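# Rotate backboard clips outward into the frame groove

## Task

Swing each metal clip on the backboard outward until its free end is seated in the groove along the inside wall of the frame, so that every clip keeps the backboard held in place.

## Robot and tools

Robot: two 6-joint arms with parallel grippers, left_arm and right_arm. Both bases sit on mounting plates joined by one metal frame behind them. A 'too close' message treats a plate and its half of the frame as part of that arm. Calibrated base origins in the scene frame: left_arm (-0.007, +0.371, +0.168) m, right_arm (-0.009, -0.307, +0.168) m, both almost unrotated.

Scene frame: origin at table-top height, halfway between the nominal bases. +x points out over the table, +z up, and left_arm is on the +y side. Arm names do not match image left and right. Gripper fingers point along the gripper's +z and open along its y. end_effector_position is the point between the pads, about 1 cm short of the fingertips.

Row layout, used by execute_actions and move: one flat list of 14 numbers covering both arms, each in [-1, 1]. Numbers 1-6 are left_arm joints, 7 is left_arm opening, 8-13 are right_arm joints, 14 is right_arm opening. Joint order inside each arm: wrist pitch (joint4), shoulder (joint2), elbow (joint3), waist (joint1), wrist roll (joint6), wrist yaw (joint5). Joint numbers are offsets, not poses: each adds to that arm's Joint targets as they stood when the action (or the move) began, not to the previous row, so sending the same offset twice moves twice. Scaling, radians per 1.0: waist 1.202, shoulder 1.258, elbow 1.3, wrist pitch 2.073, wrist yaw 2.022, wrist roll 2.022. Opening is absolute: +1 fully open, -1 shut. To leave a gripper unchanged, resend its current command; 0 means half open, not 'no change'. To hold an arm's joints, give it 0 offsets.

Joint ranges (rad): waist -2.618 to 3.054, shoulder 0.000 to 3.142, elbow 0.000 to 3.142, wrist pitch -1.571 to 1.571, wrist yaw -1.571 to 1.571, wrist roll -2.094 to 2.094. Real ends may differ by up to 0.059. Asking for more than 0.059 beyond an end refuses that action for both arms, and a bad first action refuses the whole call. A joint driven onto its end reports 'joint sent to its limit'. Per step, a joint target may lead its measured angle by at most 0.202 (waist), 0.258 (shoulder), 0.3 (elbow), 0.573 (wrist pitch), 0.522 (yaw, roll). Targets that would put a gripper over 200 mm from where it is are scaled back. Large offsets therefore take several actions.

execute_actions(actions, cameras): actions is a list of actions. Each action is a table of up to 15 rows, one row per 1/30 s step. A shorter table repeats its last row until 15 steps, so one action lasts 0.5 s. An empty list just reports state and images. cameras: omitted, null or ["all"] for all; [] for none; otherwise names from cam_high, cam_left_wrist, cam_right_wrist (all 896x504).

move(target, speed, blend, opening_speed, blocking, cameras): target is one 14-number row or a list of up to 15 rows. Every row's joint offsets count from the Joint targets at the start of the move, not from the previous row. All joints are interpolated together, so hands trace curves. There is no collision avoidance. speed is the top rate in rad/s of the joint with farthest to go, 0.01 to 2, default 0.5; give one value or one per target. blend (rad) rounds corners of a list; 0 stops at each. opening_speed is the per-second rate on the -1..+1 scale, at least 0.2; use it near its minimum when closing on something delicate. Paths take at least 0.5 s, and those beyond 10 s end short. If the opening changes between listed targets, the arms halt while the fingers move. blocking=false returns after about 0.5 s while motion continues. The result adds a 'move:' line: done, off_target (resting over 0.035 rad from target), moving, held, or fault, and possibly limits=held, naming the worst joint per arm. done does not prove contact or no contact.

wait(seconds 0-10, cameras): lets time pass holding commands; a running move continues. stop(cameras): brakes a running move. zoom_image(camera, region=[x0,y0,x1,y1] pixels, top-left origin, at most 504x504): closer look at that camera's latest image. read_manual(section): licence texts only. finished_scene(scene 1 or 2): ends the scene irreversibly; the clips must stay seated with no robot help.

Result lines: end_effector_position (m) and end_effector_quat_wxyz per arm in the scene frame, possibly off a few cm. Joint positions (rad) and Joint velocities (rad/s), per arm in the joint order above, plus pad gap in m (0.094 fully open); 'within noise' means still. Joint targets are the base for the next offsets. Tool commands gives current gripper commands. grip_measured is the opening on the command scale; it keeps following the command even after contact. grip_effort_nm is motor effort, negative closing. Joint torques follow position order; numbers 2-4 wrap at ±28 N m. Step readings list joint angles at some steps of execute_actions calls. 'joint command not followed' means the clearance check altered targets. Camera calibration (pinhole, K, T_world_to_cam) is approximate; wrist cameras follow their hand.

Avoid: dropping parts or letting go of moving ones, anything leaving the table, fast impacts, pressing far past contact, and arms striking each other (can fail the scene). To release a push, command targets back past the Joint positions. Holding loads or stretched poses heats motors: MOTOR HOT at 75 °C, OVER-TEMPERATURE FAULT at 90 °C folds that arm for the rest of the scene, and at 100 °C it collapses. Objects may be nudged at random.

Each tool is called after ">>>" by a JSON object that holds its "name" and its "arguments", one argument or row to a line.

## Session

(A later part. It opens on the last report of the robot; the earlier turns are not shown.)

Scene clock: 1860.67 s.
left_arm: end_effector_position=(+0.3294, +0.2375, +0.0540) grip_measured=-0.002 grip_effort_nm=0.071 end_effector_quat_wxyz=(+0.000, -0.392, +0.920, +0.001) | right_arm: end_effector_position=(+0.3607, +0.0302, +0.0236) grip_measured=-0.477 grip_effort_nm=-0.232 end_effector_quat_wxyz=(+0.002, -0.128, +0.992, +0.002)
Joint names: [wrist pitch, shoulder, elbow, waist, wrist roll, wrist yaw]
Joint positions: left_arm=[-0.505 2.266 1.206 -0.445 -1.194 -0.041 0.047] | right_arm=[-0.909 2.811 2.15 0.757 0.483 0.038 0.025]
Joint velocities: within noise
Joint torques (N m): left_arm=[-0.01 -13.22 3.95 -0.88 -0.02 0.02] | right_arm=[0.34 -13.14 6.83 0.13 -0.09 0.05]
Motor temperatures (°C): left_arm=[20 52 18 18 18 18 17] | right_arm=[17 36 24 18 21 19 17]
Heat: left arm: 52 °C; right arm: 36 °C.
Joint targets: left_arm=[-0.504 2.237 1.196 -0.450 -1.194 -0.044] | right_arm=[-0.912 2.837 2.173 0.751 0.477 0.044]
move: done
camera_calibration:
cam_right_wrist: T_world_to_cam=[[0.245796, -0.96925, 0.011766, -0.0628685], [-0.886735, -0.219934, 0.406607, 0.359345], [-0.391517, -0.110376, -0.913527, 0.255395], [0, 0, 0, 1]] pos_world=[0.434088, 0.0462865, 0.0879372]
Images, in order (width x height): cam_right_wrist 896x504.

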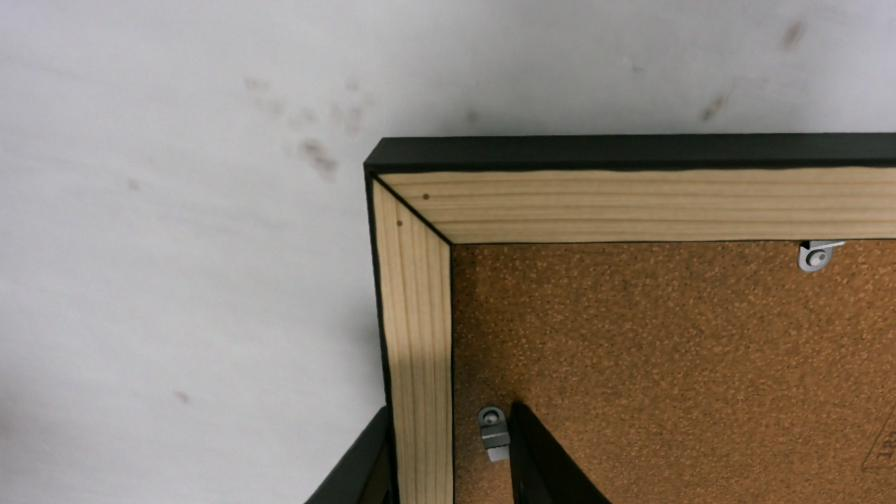

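>>> {"name": "move", "arguments": {
  "target": [
    [0,0,0,0,0,0,0,0,0,0,0,0,0,-0.56]
  ],
  "opening_speed": 0.2,
  "cameras": ["cam_right_wrist"]
}}

>>> {"name": "move", "arguments": {
  "target": [
    [0,0,0,0,0,0,0,0,0,0,0,0,0,-0.61]
  ],
  "opening_speed": 0.2,
  "cameras": ["cam_right_wrist"]
}}

>>> {"name": "zoom_image", "arguments": {
  "camera": "cam_right_wrist",
  "region": [380, 340, 600, 504]
}}

Scene clock: 1865.20 s.
left_arm: end_effector_position=(+0.3294, +0.2375, +0.0540) grip_measured=-0.002 grip_effort_nm=0.071 end_effector_quat_wxyz=(+0.000, -0.392, +0.920, +0.001) | right_arm: end_effector_position=(+0.3605, +0.0305, +0.0236) grip_measured=-0.554 grip_effort_nm=-0.379 end_effector_quat_wxyz=(+0.002, -0.128, +0.992, +0.003)
Joint names: [wrist pitch, shoulder, elbow, waist, wrist roll, wrist yaw]
Joint positions: left_arm=[-0.505 2.266 1.206 -0.445 -1.194 -0.041 0.047] | right_arm=[-0.908 2.811 2.15 0.757 0.483 0.036 0.021]
Joint velocities: within noise
Joint torques (N m): left_arm=[0 -13.18 3.88 -0.76 0.04 -0.03] | right_arm=[0.33 -13.11 6.83 0.17 -0.1 0.05]
Motor temperatures (°C): left_arm=[20 52 18 18 18 18 17] | right_arm=[17 36 24 18 21 19 17]
Heat: left arm: 52 °C; right arm: 36 °C.
Joint targets: left_arm=[-0.504 2.237 1.196 -0.450 -1.194 -0.044] | right_arm=[-0.911 2.837 2.173 0.751 0.477 0.044]
move: done
camera_calibration:
cam_right_wrist: T_world_to_cam=[[0.245804, -0.969269, 0.00990476, -0.0624827], [-0.886327, -0.22061, 0.407131, 0.359134], [-0.392435, -0.108853, -0.913316, 0.255648], [0, 0, 0, 1]] pos_world=[0.433994, 0.0464941, 0.0878914]
Images, in order (width x height): cam_right_wrist 896x504.

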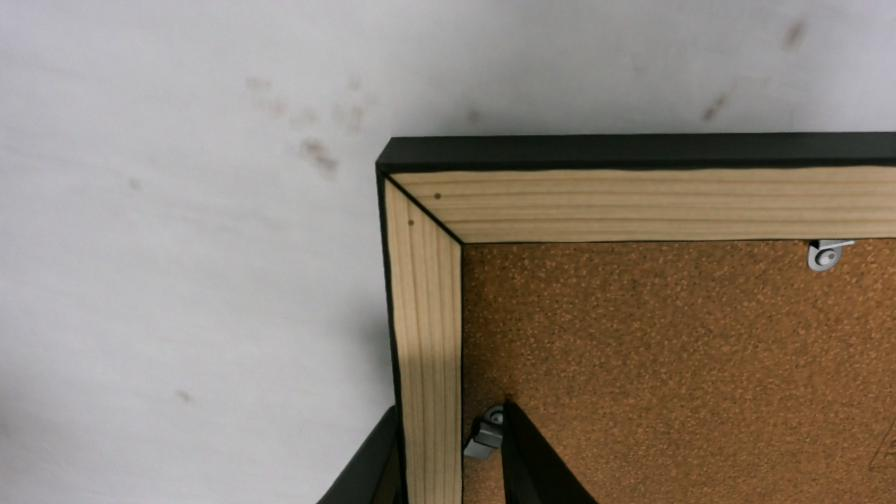

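Scene clock: 1865.73 s.
left_arm: end_effector_position=(+0.3294, +0.2375, +0.0540) grip_measured=-0.002 grip_effort_nm=0.071 end_effector_quat_wxyz=(+0.000, -0.392, +0.920, +0.001) | right_arm: end_effector_position=(+0.3604, +0.0300, +0.0236) grip_measured=-0.607 grip_effort_nm=-0.862 end_effector_quat_wxyz=(+0.002, -0.128, +0.992, +0.002)
Joint names: [wrist pitch, shoulder, elbow, waist, wrist roll, wrist yaw]
Joint positions: left_arm=[-0.505 2.266 1.206 -0.445 -1.194 -0.041 0.047] | right_arm=[-0.91 2.811 2.15 0.757 0.483 0.038 0.018]
Joint velocities: left_arm=[within noise] | right_arm=[-0.066 -0.002 0.017 -0.007 -0.022 -0.037 -0.004]
Joint torques (N m): left_arm=[0.01 -13.22 3.95 -0.83 -0.01 0] | right_arm=[0.37 -13.14 6.86 0.09 -0.1 0.03]
Motor temperatures (°C): left_arm=[20 52 18 18 18 18 17] | right_arm=[17 36 24 18 21 19 17]
Heat: left arm: 52 °C; right arm: 36 °C.
Joint targets: left_arm=[-0.504 2.237 1.196 -0.450 -1.194 -0.044] | right_arm=[-0.912 2.837 2.173 0.751 0.477 0.044]
move: done
camera_calibration:
cam_right_wrist: T_world_to_cam=[[0.245873, -0.969226, 0.01215, -0.0630252], [-0.886158, -0.219686, 0.407997, 0.358764], [-0.392772, -0.111082, -0.912902, 0.255702], [0, 0, 0, 1]] pos_world=[0.43385, 0.0461335, 0.0878219]
Images, in order (width x height): cam_right_wrist 896x504.

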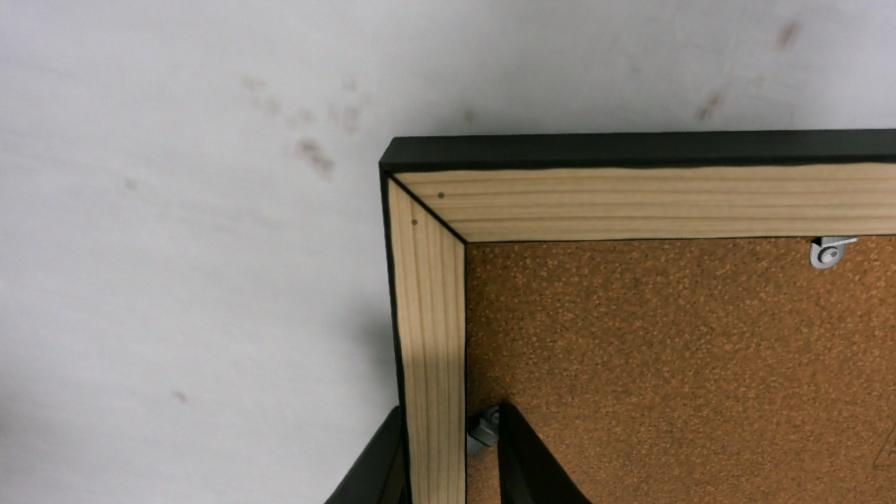

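Scaled by 2.291.

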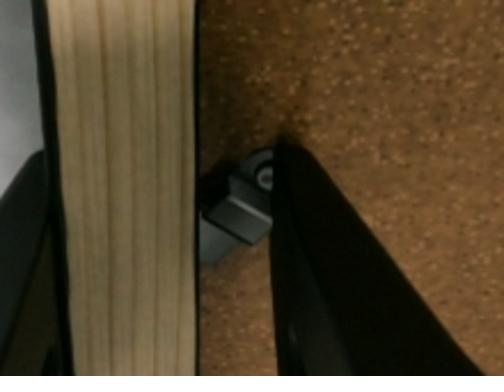

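>>> {"name": "move", "arguments": {
  "target": [
    [0,0,0,0,0,0,0,0,0,0,0,0,0,-0.635]
  ],
  "opening_speed": 0.2,
  "cameras": ["cam_right_wrist"]
}}

>>> {"name": "zoom_image", "arguments": {
  "camera": "cam_right_wrist",
  "region": [380, 340, 600, 504]
}}

Scene clock: 1871.60 s.
left_arm: end_effector_position=(+0.3294, +0.2375, +0.0540) grip_measured=-0.002 grip_effort_nm=0.071 end_effector_quat_wxyz=(+0.000, -0.392, +0.920, +0.001) | right_arm: end_effector_position=(+0.3605, +0.0295, +0.0236) grip_measured=-0.622 grip_effort_nm=-1.057 end_effector_quat_wxyz=(+0.002, -0.128, +0.992, +0.001)
Joint names: [wrist pitch, shoulder, elbow, waist, wrist roll, wrist yaw]
Joint positions: left_arm=[-0.505 2.266 1.206 -0.445 -1.194 -0.041 0.047] | right_arm=[-0.911 2.811 2.15 0.757 0.484 0.041 0.018]
Joint velocities: within noise
Joint torques (N m): left_arm=[0.01 -13.29 3.81 -0.87 0 -0.01] | right_arm=[0.38 -13.11 6.86 0.12 -0.09 0.01]
Motor temperatures (°C): left_arm=[20 52 18 18 18 18 17] | right_arm=[17 36 24 18 21 19 18]
Heat: left arm: 52 °C; right arm: 36 °C.
Joint targets: left_arm=[-0.504 2.237 1.196 -0.450 -1.194 -0.044] | right_arm=[-0.912 2.837 2.173 0.751 0.477 0.044]
move: done
camera_calibration:
cam_right_wrist: T_world_to_cam=[[0.245523, -0.969274, 0.0150423, -0.0635195], [-0.886624, -0.218259, 0.407751, 0.358875], [-0.391939, -0.113449, -0.912969, 0.255455], [0, 0, 0, 1]] pos_world=[0.433906, 0.045741, 0.0878466]
Images, in order (width x height): cam_right_wrist 896x504.

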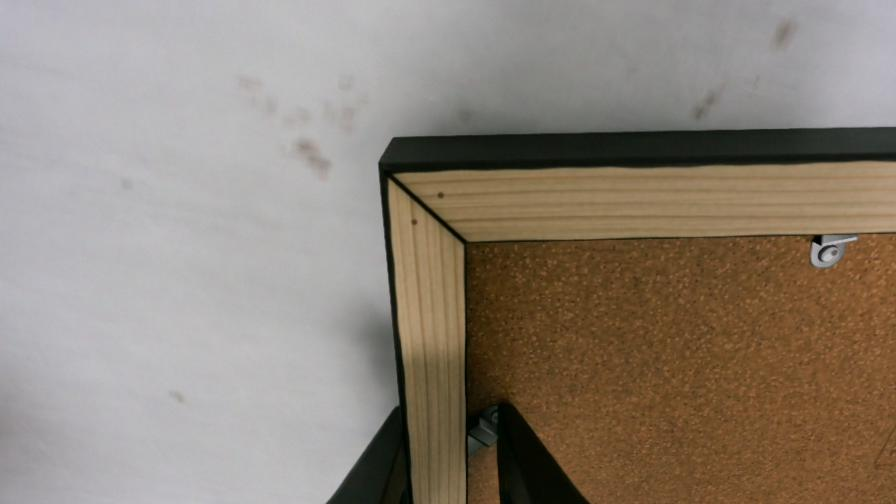

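Scaled by 2.291.

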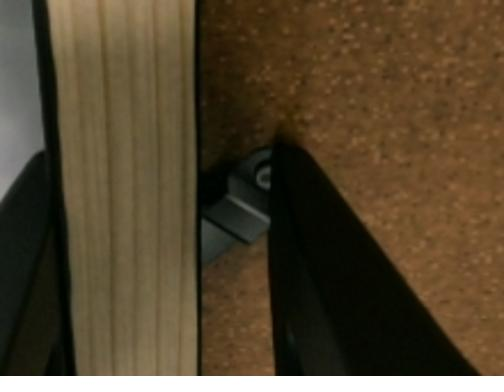

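>>> {"name": "move", "arguments": {
  "target": [
    [0,0,0,0,0,0,0,0,0,0,0,0,0,-0.48],
    [0,0,0,0,0,0,0,-0.002,0,0.0065,0,0,0,-0.48]
  ],
  "opening_speed": 0.3,
  "speed": 0.2,
  "cameras": ["cam_right_wrist"]
}}

>>> {"name": "zoom_image", "arguments": {
  "camera": "cam_right_wrist",
  "region": [380, 340, 600, 504]
}}

Scene clock: 1883.23 s.
left_arm: end_effector_position=(+0.3294, +0.2375, +0.0540) grip_measured=-0.002 grip_effort_nm=0.071 end_effector_quat_wxyz=(+0.000, -0.392, +0.920, +0.001) | right_arm: end_effector_position=(+0.3610, +0.0305, +0.0244) grip_measured=-0.482 grip_effort_nm=0.066 end_effector_quat_wxyz=(+0.002, -0.128, +0.992, +0.002)
Joint names: [wrist pitch, shoulder, elbow, waist, wrist roll, wrist yaw]
Joint positions: left_arm=[-0.505 2.266 1.206 -0.445 -1.194 -0.041 0.047] | right_arm=[-0.914 2.812 2.156 0.757 0.484 0.038 0.024]
Joint velocities: within noise
Joint torques (N m): left_arm=[0.02 -13.26 3.96 -0.79 0.02 -0.02] | right_arm=[0.35 -13.23 7.08 0.14 -0.1 0.03]
Motor temperatures (°C): left_arm=[20 52 18 18 18 18 17] | right_arm=[17 35 25 18 21 19 18]
Heat: left arm: 52 °C; right arm: 35 °C.
Joint targets: left_arm=[-0.504 2.237 1.196 -0.450 -1.194 -0.044] | right_arm=[-0.916 2.837 2.182 0.751 0.478 0.044]
move: done
camera_calibration:
cam_right_wrist: T_world_to_cam=[[0.245462, -0.96933, 0.0121245, -0.0626138], [-0.886583, -0.219414, 0.407221, 0.359259], [-0.392071, -0.110707, -0.913249, 0.256444], [0, 0, 0, 1]] pos_world=[0.434426, 0.0465231, 0.0886582]
Images, in order (width x height): cam_right_wrist 896x504.

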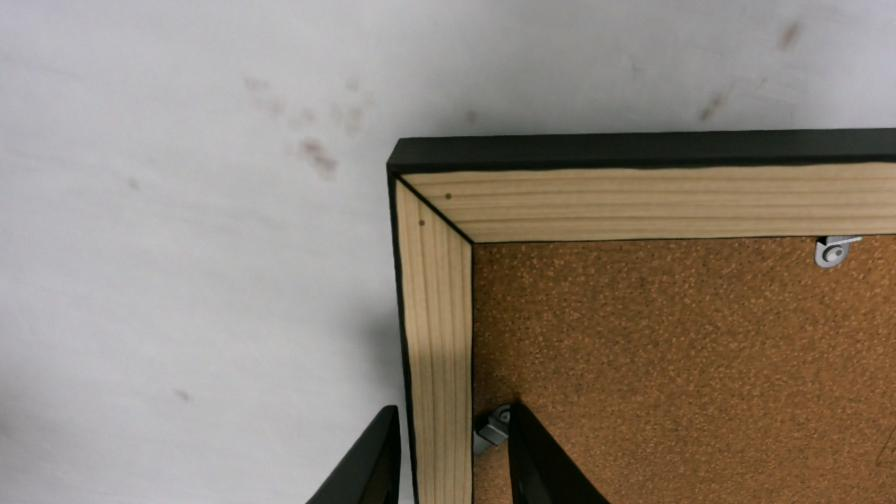

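Scaled by 2.291.

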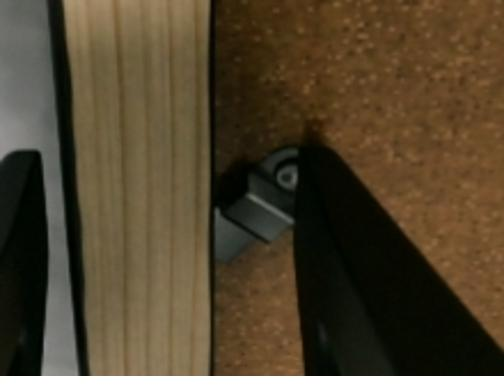

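>>> {"name": "move", "arguments": {
  "target": [
    [0,0,0,0,0,0,0,-0.001,0,0.0045,0,0,0,-0.48]
  ],
  "opening_speed": 0.3,
  "speed": 0.2,
  "cameras": []
}}

>>> {"name": "move", "arguments": {
  "target": [
    [0,0,0,0,0,0,0,0,0,0,0,0,0,-0.61]
  ],
  "opening_speed": 0.2,
  "cameras": ["cam_right_wrist"]
}}

>>> {"name": "zoom_image", "arguments": {
  "camera": "cam_right_wrist",
  "region": [380, 340, 600, 504]
}}

Scene clock: 1889.07 s.
left_arm: end_effector_position=(+0.3294, +0.2375, +0.0540) grip_measured=-0.002 grip_effort_nm=0.081 end_effector_quat_wxyz=(+0.000, -0.392, +0.920, +0.001) | right_arm: end_effector_position=(+0.3611, +0.0305, +0.0244) grip_measured=-0.482 grip_effort_nm=0.061 end_effector_quat_wxyz=(+0.001, -0.128, +0.992, +0.002)
Joint names: [wrist pitch, shoulder, elbow, waist, wrist roll, wrist yaw]
Joint positions: left_arm=[-0.505 2.266 1.206 -0.445 -1.194 -0.041 0.047] | right_arm=[-0.917 2.814 2.16 0.757 0.484 0.038 0.024]
Joint velocities: within noise
Joint torques (N m): left_arm=[0.03 -13.27 3.7 -0.92 0.02 -0.04] | right_arm=[0.37 -13.38 7.21 0.13 -0.11 0.04]
Motor temperatures (°C): left_arm=[20 52 18 18 18 18 17] | right_arm=[17 35 25 18 21 19 18]
Heat: left arm: 52 °C; right arm: 35 °C.
Joint targets: left_arm=[-0.504 2.237 1.196 -0.450 -1.194 -0.044] | right_arm=[-0.918 2.837 2.188 0.751 0.478 0.044]
move: done
No camera images: "cameras" was empty.

Scene clock: 1889.93 s.
left_arm: end_effector_position=(+0.3294, +0.2375, +0.0540) grip_measured=-0.002 grip_effort_nm=0.076 end_effector_quat_wxyz=(+0.000, -0.392, +0.920, +0.001) | right_arm: end_effector_position=(+0.3616, +0.0300, +0.0247) grip_measured=-0.607 grip_effort_nm=-0.217 end_effector_quat_wxyz=(+0.001, -0.128, +0.992, +0.001)
Joint names: [wrist pitch, shoulder, elbow, waist, wrist roll, wrist yaw]
Joint positions: left_arm=[-0.505 2.266 1.206 -0.445 -1.194 -0.041 0.047] | right_arm=[-0.92 2.814 2.162 0.756 0.483 0.039 0.018]
Joint velocities: within noise
Joint torques (N m): left_arm=[-0.01 -13.19 3.86 -0.75 0 0] | right_arm=[0.38 -13.41 7.05 0.21 -0.09 0.01]
Motor temperatures (°C): left_arm=[20 52 18 18 18 18 17] | right_arm=[17 35 25 18 21 19 18]
Heat: left arm: 52 °C; right arm: 35 °C.
Joint targets: left_arm=[-0.504 2.237 1.196 -0.450 -1.194 -0.044] | right_arm=[-0.918 2.837 2.188 0.751 0.478 0.043]
move: done
camera_calibration:
cam_right_wrist: T_world_to_cam=[[0.245539, -0.969285, 0.0140534, -0.0633284], [-0.886294, -0.218597, 0.408287, 0.359407], [-0.392675, -0.112706, -0.912745, 0.257247], [0, 0, 0, 1]] pos_world=[0.435104, 0.0461752, 0.0889494]
Images, in order (width x height): cam_right_wrist 896x504.

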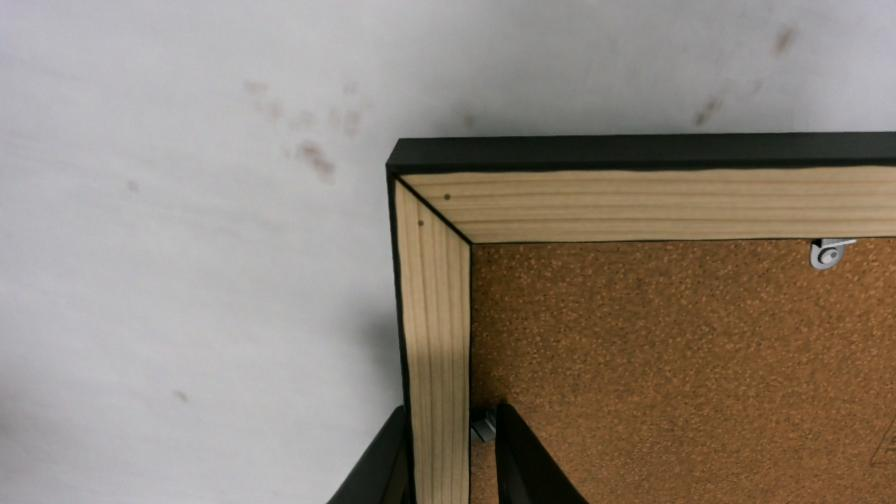

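Scaled by 2.291.

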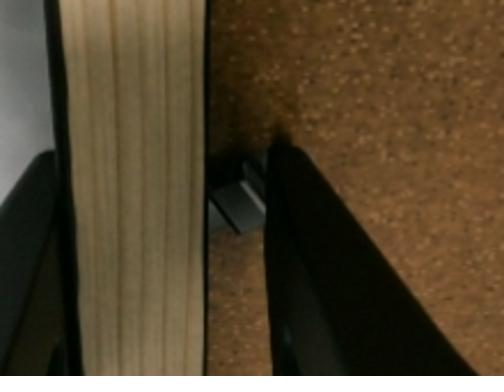

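>>> {"name": "move", "arguments": {
  "target": [
    [0,0,0,0,0,0,0,0,0,0,0,0,0,-0.635]
  ],
  "opening_speed": 0.2,
  "cameras": ["cam_right_wrist"]
}}

>>> {"name": "zoom_image", "arguments": {
  "camera": "cam_right_wrist",
  "region": [380, 340, 600, 504]
}}

>>> {"name": "move", "arguments": {
  "target": [
    [0,0,0,0,0,0,0,0,0,0,0,0,0,-0.648]
  ],
  "opening_speed": 0.2,
  "cameras": ["cam_right_wrist"]
}}

>>> {"name": "zoom_image", "arguments": {
  "camera": "cam_right_wrist",
  "region": [380, 340, 600, 504]
}}

Scene clock: 1894.73 s.
left_arm: end_effector_position=(+0.3294, +0.2375, +0.0540) grip_measured=-0.002 grip_effort_nm=0.076 end_effector_quat_wxyz=(+0.000, -0.392, +0.920, +0.001) | right_arm: end_effector_position=(+0.3618, +0.0302, +0.0247) grip_measured=-0.630 grip_effort_nm=-0.281 end_effector_quat_wxyz=(+0.002, -0.129, +0.992, +0.001)
Joint names: [wrist pitch, shoulder, elbow, waist, wrist roll, wrist yaw]
Joint positions: left_arm=[-0.505 2.266 1.206 -0.445 -1.194 -0.041 0.047] | right_arm=[-0.919 2.814 2.162 0.756 0.481 0.039 0.017]
Joint velocities: within noise
Joint torques (N m): left_arm=[0.03 -13.2 3.88 -0.84 0 -0.01] | right_arm=[0.37 -13.46 7.05 0.25 -0.07 0.02]
Motor temperatures (°C): left_arm=[20 52 18 18 18 18 17] | right_arm=[17 36 25 18 21 19 18]
Heat: left arm: 52 °C; right arm: 36 °C.
Joint targets: left_arm=[-0.504 2.237 1.196 -0.450 -1.194 -0.044] | right_arm=[-0.918 2.837 2.188 0.751 0.477 0.043]
move: done
camera_calibration:
cam_right_wrist: T_world_to_cam=[[0.247332, -0.968836, 0.0135222, -0.0638434], [-0.886232, -0.220559, 0.407365, 0.359694], [-0.391688, -0.112738, -0.913165, 0.257006], [0, 0, 0, 1]] pos_world=[0.435229, 0.0464543, 0.0890253]
Images, in order (width x height): cam_right_wrist 896x504.

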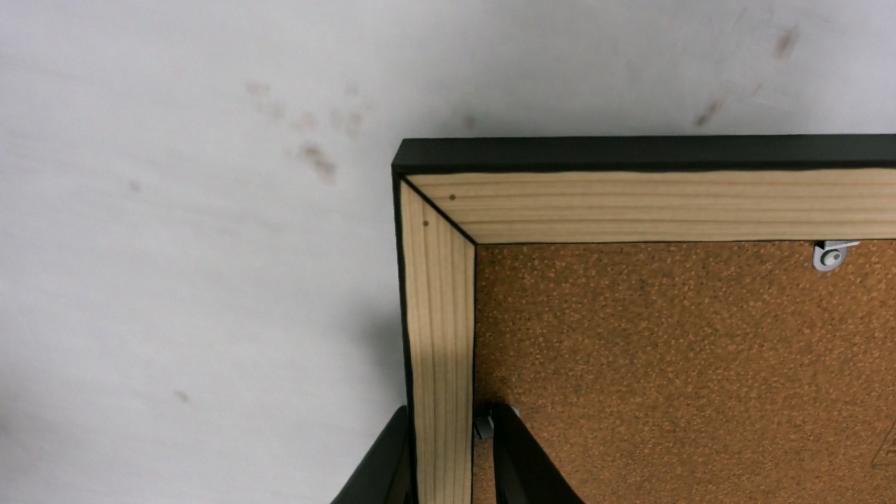

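Scaled by 2.291.

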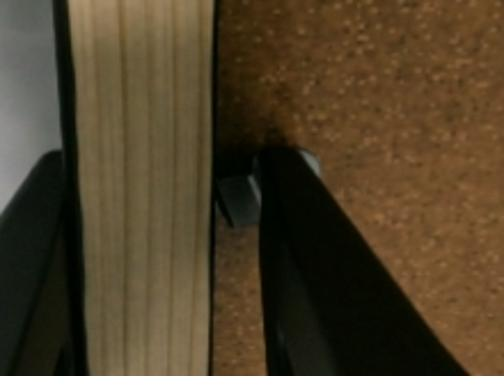

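Scene clock: 1895.23 s.
left_arm: end_effector_position=(+0.3294, +0.2375, +0.0540) grip_measured=-0.002 grip_effort_nm=0.071 end_effector_quat_wxyz=(+0.000, -0.392, +0.920, +0.001) | right_arm: end_effector_position=(+0.3619, +0.0302, +0.0247) grip_measured=-0.642 grip_effort_nm=-0.359 end_effector_quat_wxyz=(+0.002, -0.130, +0.992, +0.002)
Joint names: [wrist pitch, shoulder, elbow, waist, wrist roll, wrist yaw]
Joint positions: left_arm=[-0.505 2.266 1.206 -0.445 -1.194 -0.041 0.047] | right_arm=[-0.919 2.814 2.162 0.756 0.479 0.039 0.017]
Joint velocities: within noise
Joint torques (N m): left_arm=[0.01 -13.29 3.92 -0.87 0.01 -0.01] | right_arm=[0.38 -13.49 7.04 0.2 -0.05 0.03]
Motor temperatures (°C): left_arm=[20 52 18 18 18 18 17] | right_arm=[17 36 25 18 21 19 18]
Heat: left arm: 52 °C; right arm: 36 °C.
Joint targets: left_arm=[-0.504 2.237 1.196 -0.450 -1.194 -0.044] | right_arm=[-0.918 2.837 2.188 0.751 0.477 0.043]
move: done
camera_calibration:
cam_right_wrist: T_world_to_cam=[[0.248792, -0.968465, 0.01335, -0.0643341], [-0.886015, -0.222, 0.407055, 0.359743], [-0.391255, -0.1131, -0.913306, 0.256899], [0, 0, 0, 1]] pos_world=[0.435256, 0.0466129, 0.0890509]
Images, in order (width x height): cam_right_wrist 896x504.

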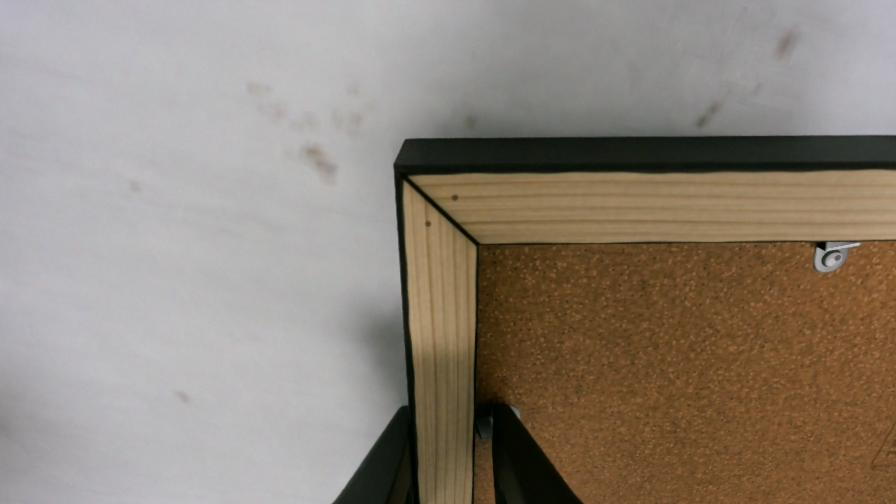

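Scaled by 2.291.

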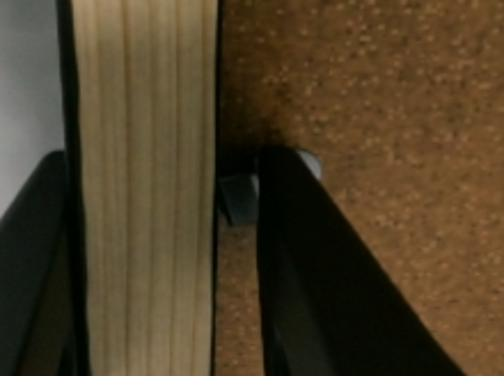

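>>> {"name": "move", "arguments": {
  "target": [
    [0,0,0,0,0,0,0,0,0,0,0,0,0,-0.3],
    [0,0,0,0,0,0,0,-0.04,-0.118,0,0,0,0,-0.3]
  ],
  "speed": 0.3,
  "opening_speed": 0.3,
  "cameras": ["cam_right_wrist"]
}}

>>> {"name": "zoom_image", "arguments": {
  "camera": "cam_right_wrist",
  "region": [380, 240, 600, 404]
}}

Scene clock: 1901.23 s.
left_arm: end_effector_position=(+0.3294, +0.2375, +0.0540) grip_measured=-0.002 grip_effort_nm=0.071 end_effector_quat_wxyz=(+0.000, -0.392, +0.920, +0.001) | right_arm: end_effector_position=(+0.3680, +0.0332, +0.0723) grip_measured=-0.302 grip_effort_nm=0.066 end_effector_quat_wxyz=(+0.014, -0.129, +0.992, +0.010)
Joint names: [wrist pitch, shoulder, elbow, waist, wrist roll, wrist yaw]
Joint positions: left_arm=[-0.505 2.266 1.206 -0.445 -1.194 -0.041 0.047] | right_arm=[-0.992 2.719 2.168 0.756 0.479 0.039 0.033]
Joint velocities: within noise
Joint torques (N m): left_arm=[0.02 -13.15 3.81 -0.85 0.02 0.02] | right_arm=[0.34 -18.29 6.82 0.2 -0.05 0.02]
Motor temperatures (°C): left_arm=[20 52 18 18 18 18 17] | right_arm=[17 37 25 18 21 19 18]
Heat: left arm: 52 °C; right arm: 37 °C.
Joint targets: left_arm=[-0.504 2.237 1.196 -0.450 -1.194 -0.044] | right_arm=[-1.001 2.689 2.188 0.751 0.477 0.043]
move: done
camera_calibration:
cam_right_wrist: T_world_to_cam=[[0.247569, -0.96887, 0.000113961, -0.0621446], [-0.894514, -0.228524, 0.384216, 0.351469], [-0.372229, -0.0952219, -0.923243, 0.296165], [0, 0, 0, 1]] pos_world=[0.44002, 0.0483103, 0.138399]
Images, in order (width x height): cam_right_wrist 896x504.

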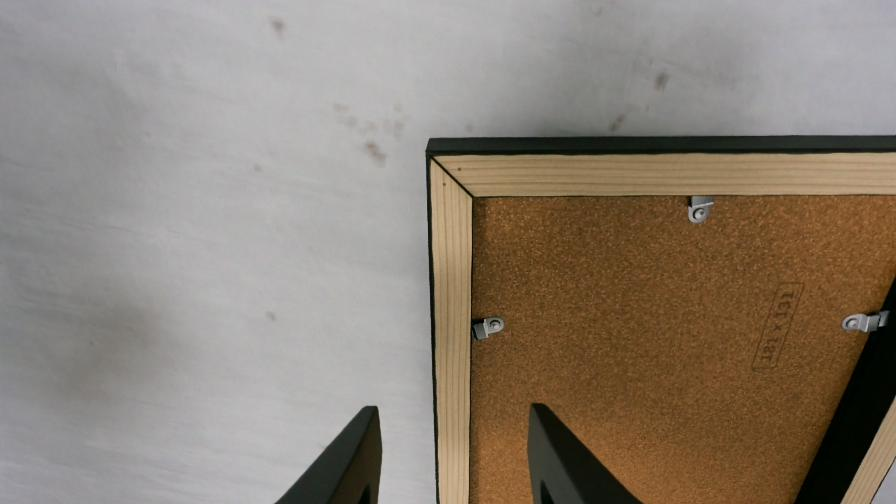

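Scaled by 2.291.

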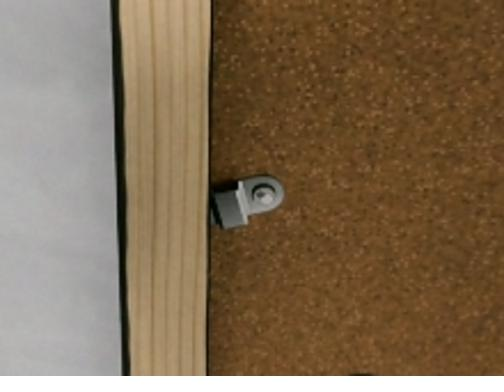

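>>> {"name": "move", "arguments": {
  "target": [0,0,0,0,0,0,0,0.1732,-0.2591,-0.5492,0.0574,-0.6019,0,-0.3],
  "speed": 0.6,
  "cameras": ["cam_right_wrist"]
}}

Scene clock: 1917.07 s.
left_arm: end_effector_position=(+0.3294, +0.2375, +0.0540) grip_measured=-0.002 grip_effort_nm=0.081 end_effector_quat_wxyz=(+0.000, -0.392, +0.920, +0.001) | right_arm: end_effector_position=(+0.2804, -0.0150, +0.0596) grip_measured=-0.302 grip_effort_nm=0.061 end_effector_quat_wxyz=(-0.002, +0.691, -0.722, +0.000)
Joint names: [wrist pitch, shoulder, elbow, waist, wrist roll, wrist yaw]
Joint positions: left_arm=[-0.505 2.266 1.206 -0.445 -1.194 -0.041 0.047] | right_arm=[-0.652 2.406 1.484 0.812 -0.732 0.039 0.033]
Joint velocities: within noise
Joint torques (N m): left_arm=[0 -13.26 3.96 -0.69 0.02 -0.01] | right_arm=[0.5 -16.81 3.81 1.39 -0.11 0.04]
Motor temperatures (°C): left_arm=[20 52 18 18 18 18 17] | right_arm=[17 42 25 18 21 19 18]
Heat: left arm: 52 °C; right arm: 42 °C.
Joint targets: left_arm=[-0.504 2.237 1.196 -0.450 -1.194 -0.044] | right_arm=[-0.642 2.363 1.474 0.820 -0.740 0.043]
move: off_target (right_arm); right_arm: the shoulder is farthest, 0.043 rad from its target
camera_calibration:
cam_right_wrist: T_world_to_cam=[[0.998448, -0.0523388, 0.0190242, -0.285073], [-0.0555426, -0.911154, 0.408305, 0.0199904], [-0.0040362, -0.408728, -0.912647, 0.138683], [0, 0, 0, 1]] pos_world=[0.286301, 0.0599775, 0.12383]
Images, in order (width x height): cam_right_wrist 896x504.

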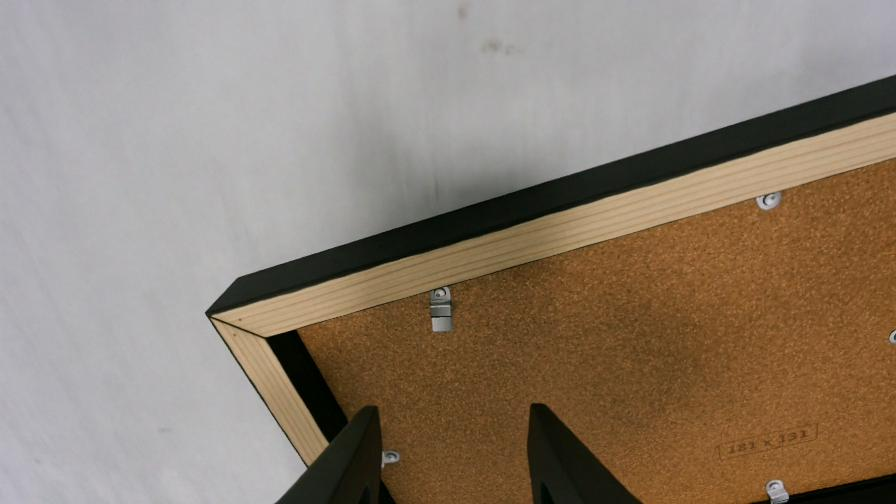

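>>> {"name": "move", "arguments": {
  "target": [0,0,0,0,0,0,0,0.0398,0.1192,0.0346,0.0112,0.0156,0,-0.4],
  "speed": 0.25,
  "cameras": ["cam_right_wrist"]
}}

Scene clock: 1934.53 s.
left_arm: end_effector_position=(+0.3294, +0.2375, +0.0540) grip_measured=-0.002 grip_effort_nm=0.076 end_effector_quat_wxyz=(+0.000, -0.392, +0.920, +0.001) | right_arm: end_effector_position=(+0.2748, -0.0118, +0.0229) grip_measured=-0.398 grip_effort_nm=-0.154 end_effector_quat_wxyz=(+0.004, +0.691, -0.723, +0.002)
Joint names: [wrist pitch, shoulder, elbow, waist, wrist roll, wrist yaw]
Joint positions: left_arm=[-0.505 2.266 1.206 -0.445 -1.194 -0.041 0.047] | right_arm=[-0.577 2.504 1.493 0.825 -0.716 0.042 0.028]
Joint velocities: within noise
Joint torques (N m): left_arm=[-0.01 -13.15 3.82 -0.8 -0.01 -0.04] | right_arm=[0.54 -12.1 6.11 1.39 0.03 0]
Motor temperatures (°C): left_arm=[20 52 18 18 18 18 17] | right_arm=[17 43 23 18 21 19 18]
Heat: left arm: 52 °C; right arm: 43 °C.
Joint targets: left_arm=[-0.504 2.237 1.196 -0.450 -1.194 -0.044] | right_arm=[-0.559 2.513 1.519 0.834 -0.708 0.044]
move: done
camera_calibration:
cam_right_wrist: T_world_to_cam=[[0.998447, -0.0542925, 0.0124855, -0.278516], [-0.054523, -0.906309, 0.419083, 0.0371615], [-0.0114374, -0.419113, -0.907862, 0.108345], [0, 0, 0, 1]] pos_world=[0.281349, 0.0639674, 0.0862662]
Images, in order (width x height): cam_right_wrist 896x504.

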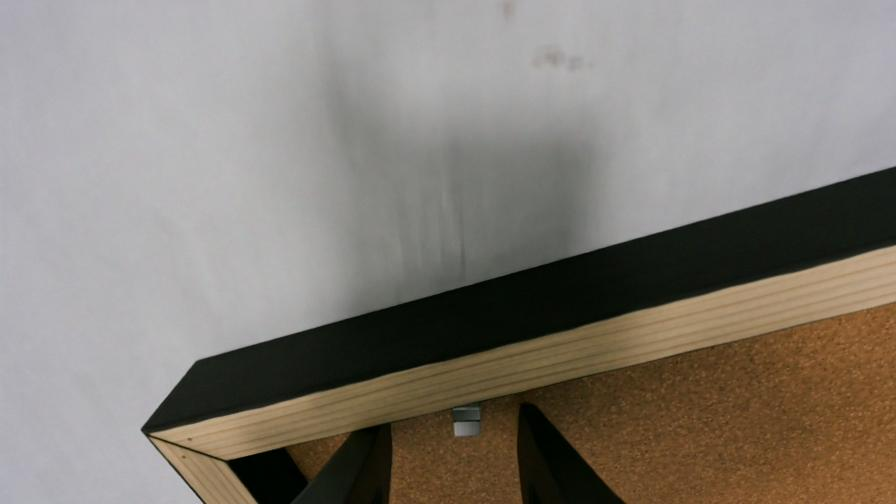

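>>> {"name": "move", "arguments": {
  "target": [0,0,0,0,0,0,0,0.0075,0.002,0,0,0,0,-0.75],
  "opening_speed": 0.3,
  "speed": 0.25,
  "cameras": ["cam_right_wrist"]
}}

>>> {"name": "zoom_image", "arguments": {
  "camera": "cam_right_wrist",
  "region": [360, 340, 580, 504]
}}

Scene clock: 1944.00 s.
left_arm: end_effector_position=(+0.3294, +0.2375, +0.0540) grip_measured=-0.002 grip_effort_nm=0.071 end_effector_quat_wxyz=(+0.000, -0.392, +0.920, +0.001) | right_arm: end_effector_position=(+0.2780, -0.0087, +0.0229) grip_measured=-0.748 grip_effort_nm=-0.154 end_effector_quat_wxyz=(-0.005, +0.690, -0.724, +0.002)
Joint names: [wrist pitch, shoulder, elbow, waist, wrist roll, wrist yaw]
Joint positions: left_arm=[-0.505 2.266 1.206 -0.445 -1.194 -0.041 0.047] | right_arm=[-0.559 2.504 1.493 0.825 -0.716 0.043 0.012]
Joint velocities: within noise
Joint torques (N m): left_arm=[0.04 -13.23 3.9 -0.88 0.02 0.01] | right_arm=[0.54 -11.95 6.19 1.43 0.04 -0.01]
Motor temperatures (°C): left_arm=[20 52 18 18 18 18 17] | right_arm=[17 39 24 18 21 19 18]
Heat: left arm: 52 °C; right arm: 39 °C.
Joint targets: left_arm=[-0.504 2.237 1.196 -0.450 -1.194 -0.044] | right_arm=[-0.544 2.515 1.519 0.834 -0.708 0.044]
move: done
camera_calibration:
cam_right_wrist: T_world_to_cam=[[0.998119, -0.0559826, 0.0250009, -0.28178], [-0.0613115, -0.91125, 0.407265, 0.0422446], [-0.0000176921, -0.408032, -0.912968, 0.106709], [0, 0, 0, 1]] pos_world=[0.283842, 0.0662614, 0.0872621]
Images, in order (width x height): cam_right_wrist 896x504.

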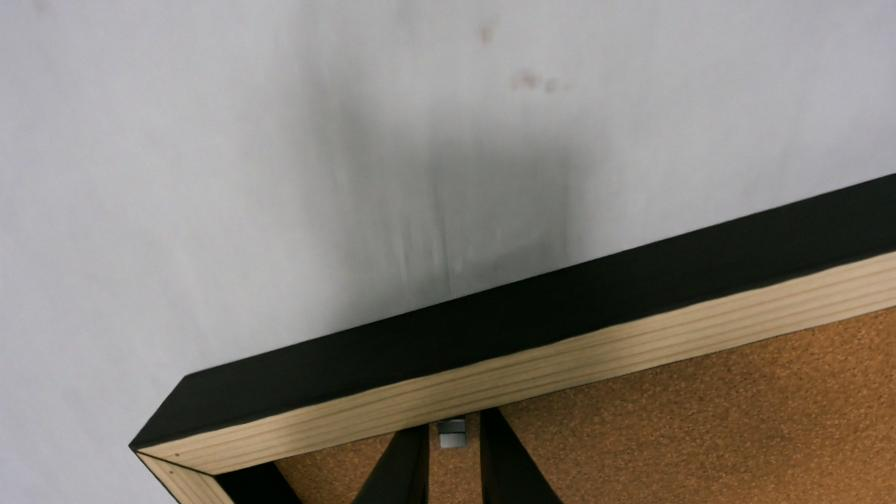

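Scaled by 2.291.

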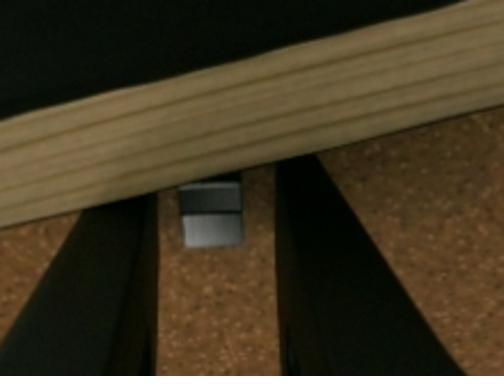

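>>> {"name": "move", "arguments": {
  "target": [0,0,0,0,0,0,0,0.0015,0.005,0,0,0,0,-0.75],
  "speed": 0.25,
  "cameras": []
}}

Scene clock: 1950.57 s.
left_arm: end_effector_position=(+0.3294, +0.2375, +0.0540) grip_measured=-0.002 grip_effort_nm=0.071 end_effector_quat_wxyz=(+0.000, -0.392, +0.920, +0.001) | right_arm: end_effector_position=(+0.2781, -0.0085, +0.0229) grip_measured=-0.748 grip_effort_nm=-0.159 end_effector_quat_wxyz=(-0.005, +0.690, -0.724, +0.002)
Joint names: [wrist pitch, shoulder, elbow, waist, wrist roll, wrist yaw]
Joint positions: left_arm=[-0.505 2.266 1.206 -0.445 -1.194 -0.041 0.047] | right_arm=[-0.558 2.504 1.493 0.825 -0.715 0.043 0.012]
Joint velocities: within noise
Joint torques (N m): left_arm=[0.03 -13.27 3.93 -0.77 0.03 -0.02] | right_arm=[0.56 -11.36 6.13 1.39 0.04 -0.01]
Motor temperatures (°C): left_arm=[20 52 18 18 18 18 17] | right_arm=[17 37 24 18 21 19 18]
Heat: left arm: 52 °C; right arm: 37 °C.
Joint targets: left_arm=[-0.504 2.237 1.196 -0.450 -1.194 -0.044] | right_arm=[-0.541 2.522 1.519 0.834 -0.708 0.044]
move: done
No camera images: "cameras" was empty.

>>> {"name": "move", "arguments": {
  "target": [0,0,0,0,0,0,0,0,-0.001,0,0,0,0,-0.97],
  "opening_speed": 0.2,
  "cameras": ["cam_right_wrist"]
}}

>>> {"name": "zoom_image", "arguments": {
  "camera": "cam_right_wrist",
  "region": [360, 340, 580, 504]
}}

Scene clock: 1960.70 s.
left_arm: end_effector_position=(+0.3294, +0.2375, +0.0540) grip_measured=-0.002 grip_effort_nm=0.076 end_effector_quat_wxyz=(+0.000, -0.392, +0.920, +0.001) | right_arm: end_effector_position=(+0.2791, -0.0076, +0.0232) grip_measured=-0.966 grip_effort_nm=-1.033 end_effector_quat_wxyz=(-0.007, +0.690, -0.724, +0.002)
Joint names: [wrist pitch, shoulder, elbow, waist, wrist roll, wrist yaw]
Joint positions: left_arm=[-0.505 2.266 1.206 -0.445 -1.194 -0.041 0.047] | right_arm=[-0.555 2.504 1.494 0.825 -0.715 0.043 0.002]
Joint velocities: within noise
Joint torques (N m): left_arm=[-0.01 -13.33 3.85 -0.84 0.01 -0.03] | right_arm=[0.53 -11.49 6.04 1.4 0.05 -0.01]
Motor temperatures (°C): left_arm=[20 52 18 18 18 18 17] | right_arm=[17 36 24 18 21 19 18]
Heat: left arm: 52 °C; right arm: 36 °C.
Joint targets: left_arm=[-0.504 2.237 1.196 -0.450 -1.194 -0.044] | right_arm=[-0.540 2.520 1.519 0.834 -0.708 0.044]
move: done
camera_calibration:
cam_right_wrist: T_world_to_cam=[[0.997987, -0.0566751, 0.0284615, -0.282832], [-0.0633439, -0.912778, 0.403513, 0.0438611], [0.00310989, -0.404504, -0.914531, 0.106551], [0, 0, 0, 1]] pos_world=[0.284709, 0.0671062, 0.0877953]
Images, in order (width x height): cam_right_wrist 896x504.

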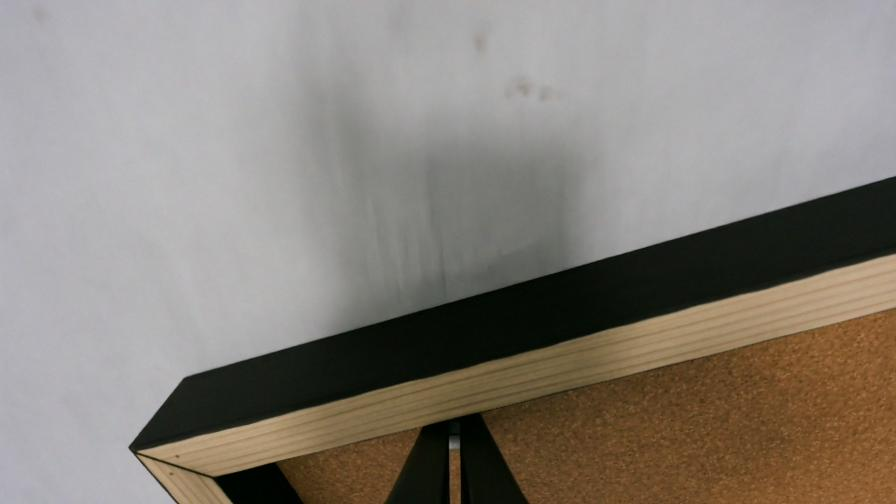

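Scaled by 2.291.

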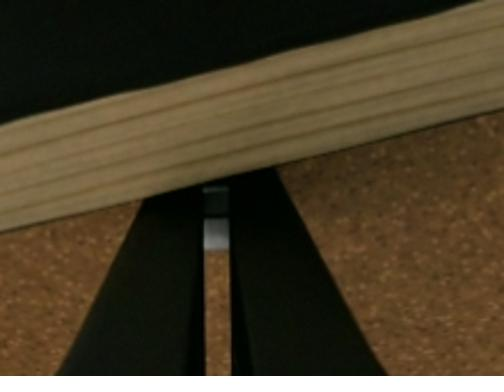

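>>> {"name": "move", "arguments": {
  "target": [
    [0,0,0,0,0,0,0,-0.004,0,0,0.0055,0.164,0,-0.97],
    [0,0,0,0,0,0,0,-0.0075,0,0,0.0117,0.329,0,-0.97]
  ],
  "speed": 0.3,
  "blend": 0.05,
  "cameras": ["cam_right_wrist"]
}}

>>> {"name": "zoom_image", "arguments": {
  "camera": "cam_right_wrist",
  "region": [360, 340, 580, 504]
}}

Scene clock: 1970.83 s.
left_arm: end_effector_position=(+0.3294, +0.2375, +0.0540) grip_measured=-0.002 grip_effort_nm=0.071 end_effector_quat_wxyz=(+0.000, -0.392, +0.920, +0.001) | right_arm: end_effector_position=(+0.2787, -0.0023, +0.0253) grip_measured=-0.971 grip_effort_nm=0.002 end_effector_quat_wxyz=(+0.011, -0.421, +0.907, +0.001)
Joint names: [wrist pitch, shoulder, elbow, waist, wrist roll, wrist yaw]
Joint positions: left_arm=[-0.505 2.266 1.206 -0.445 -1.194 -0.041 0.047] | right_arm=[-0.56 2.505 1.506 0.835 -0.051 0.045 0.001]
Joint velocities: within noise
Joint torques (N m): left_arm=[0 -13.2 3.93 -0.94 0.02 -0.03] | right_arm=[0.45 -11.56 5.27 1.81 0.02 -0.03]
Motor temperatures (°C): left_arm=[20 52 18 18 18 18 17] | right_arm=[17 35 24 18 21 19 18]
Heat: left arm: 52 °C; right arm: 35 °C.
Joint targets: left_arm=[-0.504 2.237 1.196 -0.450 -1.194 -0.044] | right_arm=[-0.556 2.521 1.519 0.848 -0.043 0.044]
move: done
camera_calibration:
cam_right_wrist: T_world_to_cam=[[0.757213, -0.652766, 0.0229345, -0.216378], [-0.607401, -0.690809, 0.392233, 0.200197], [-0.240193, -0.310934, -0.91958, 0.178791], [0, 0, 0, 1]] pos_world=[0.328388, 0.0526464, 0.0908516]
Images, in order (width x height): cam_right_wrist 896x504.

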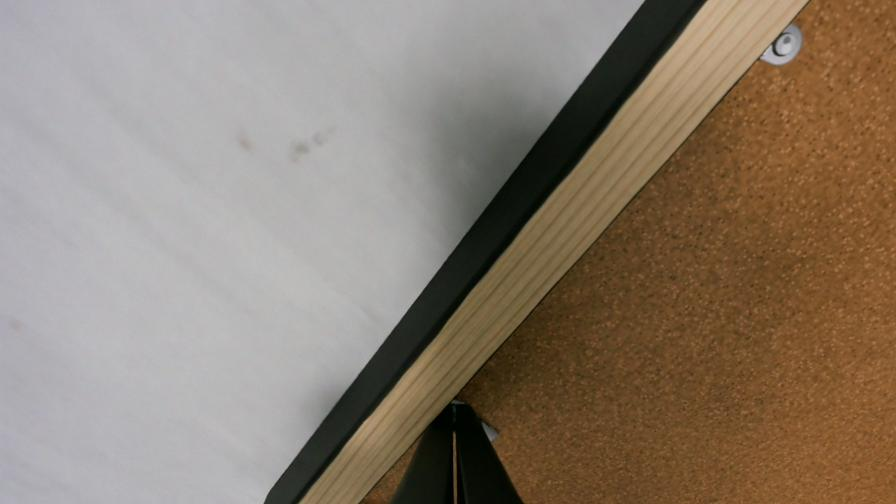

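Scaled by 2.291.

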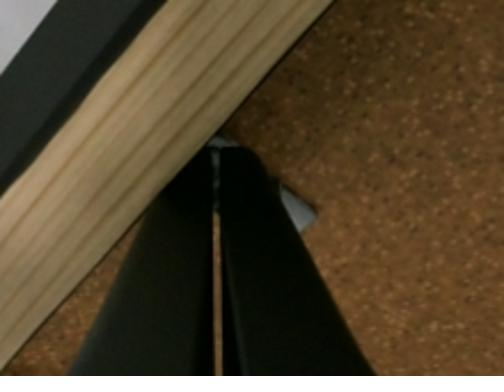

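>>> {"name": "move", "arguments": {
  "target": [
    [0,0,0,0,0,0,0,-0.03,-0.1,0,0,0,0,-0.97],
    [0,0,0,0,0,0,0,-0.03,-0.1,0,-0.017,-0.338,0,-0.4]
  ],
  "speed": 0.4,
  "cameras": ["cam_right_wrist"]
}}

Scene clock: 1991.73 s.
left_arm: end_effector_position=(+0.3294, +0.2375, +0.0540) grip_measured=-0.002 grip_effort_nm=0.071 end_effector_quat_wxyz=(+0.000, -0.392, +0.920, +0.001) | right_arm: end_effector_position=(+0.2856, +0.0024, +0.0591) grip_measured=-0.402 grip_effort_nm=0.071 end_effector_quat_wxyz=(-0.028, +0.694, -0.720, +0.002)
Joint names: [wrist pitch, shoulder, elbow, waist, wrist roll, wrist yaw]
Joint positions: left_arm=[-0.505 2.266 1.206 -0.445 -1.194 -0.041 0.047] | right_arm=[-0.61 2.42 1.506 0.834 -0.719 0.045 0.028]
Joint velocities: within noise
Joint torques (N m): left_arm=[0.02 -13.22 3.85 -0.9 0.01 -0.05] | right_arm=[0.39 -15.3 5.55 -0.03 -0.1 -0.04]
Motor temperatures (°C): left_arm=[20 52 18 18 18 18 17] | right_arm=[17 35 24 18 21 19 18]
Heat: left arm: 52 °C; right arm: 35 °C.
Joint targets: left_arm=[-0.504 2.237 1.196 -0.450 -1.194 -0.044] | right_arm=[-0.618 2.395 1.519 0.827 -0.726 0.044]
move: done
camera_calibration:
cam_right_wrist: T_world_to_cam=[[0.997348, -0.046171, 0.0562629, -0.291264], [-0.064008, -0.924377, 0.376072, 0.0406873], [0.0346445, -0.378676, -0.924881, 0.134933], [0, 0, 0, 1]] pos_world=[0.288421, 0.0752583, 0.125883]
Images, in order (width x height): cam_right_wrist 896x504.

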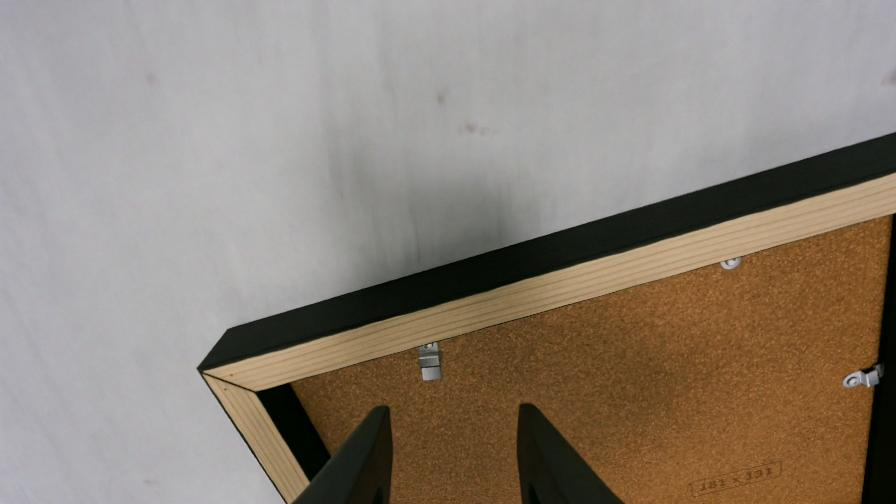

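>>> {"name": "move", "arguments": {
  "target": [0,0,0,0,0,0,0,0.0291,0.0811,-0.0346,-0.0125,-0.004,0,-0.7],
  "speed": 0.25,
  "cameras": ["cam_right_wrist"]
}}

Scene clock: 2015.63 s.
left_arm: end_effector_position=(+0.3294, +0.2375, +0.0540) grip_measured=-0.002 grip_effort_nm=0.066 end_effector_quat_wxyz=(+0.000, -0.392, +0.920, +0.001) | right_arm: end_effector_position=(+0.2766, -0.0146, +0.0254) grip_measured=-0.698 grip_effort_nm=-0.159 end_effector_quat_wxyz=(+0.001, +0.692, -0.722, +0.003)
Joint names: [wrist pitch, shoulder, elbow, waist, wrist roll, wrist yaw]
Joint positions: left_arm=[-0.505 2.266 1.206 -0.445 -1.194 -0.041 0.047] | right_arm=[-0.568 2.491 1.478 0.818 -0.727 0.045 0.014]
Joint velocities: within noise
Joint torques (N m): left_arm=[-0.04 -13.34 3.92 -0.88 0.03 -0.01] | right_arm=[0.49 -12.33 3.97 -0.02 -0.11 -0.03]
Motor temperatures (°C): left_arm=[20 52 18 18 18 18 17] | right_arm=[17 35 24 18 21 19 18]
Heat: left arm: 52 °C; right arm: 35 °C.
Joint targets: left_arm=[-0.504 2.237 1.196 -0.450 -1.194 -0.044] | right_arm=[-0.558 2.497 1.474 0.812 -0.734 0.044]
move: done
camera_calibration:
cam_right_wrist: T_world_to_cam=[[0.998549, -0.0503916, 0.0190027, -0.280688], [-0.0537262, -0.907646, 0.416284, 0.0335324], [-0.00372954, -0.416701, -0.909036, 0.107306], [0, 0, 0, 1]] pos_world=[0.282482, 0.0610059, 0.0889203]
Images, in order (width x height): cam_right_wrist 896x504.

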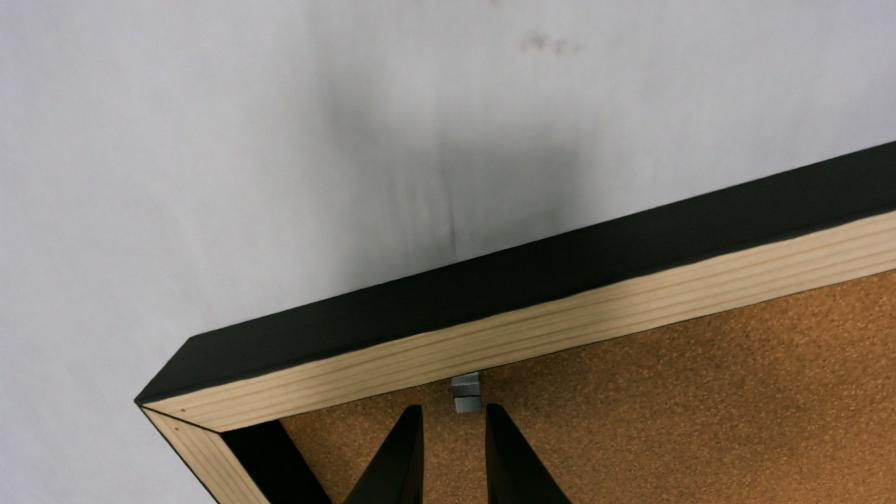

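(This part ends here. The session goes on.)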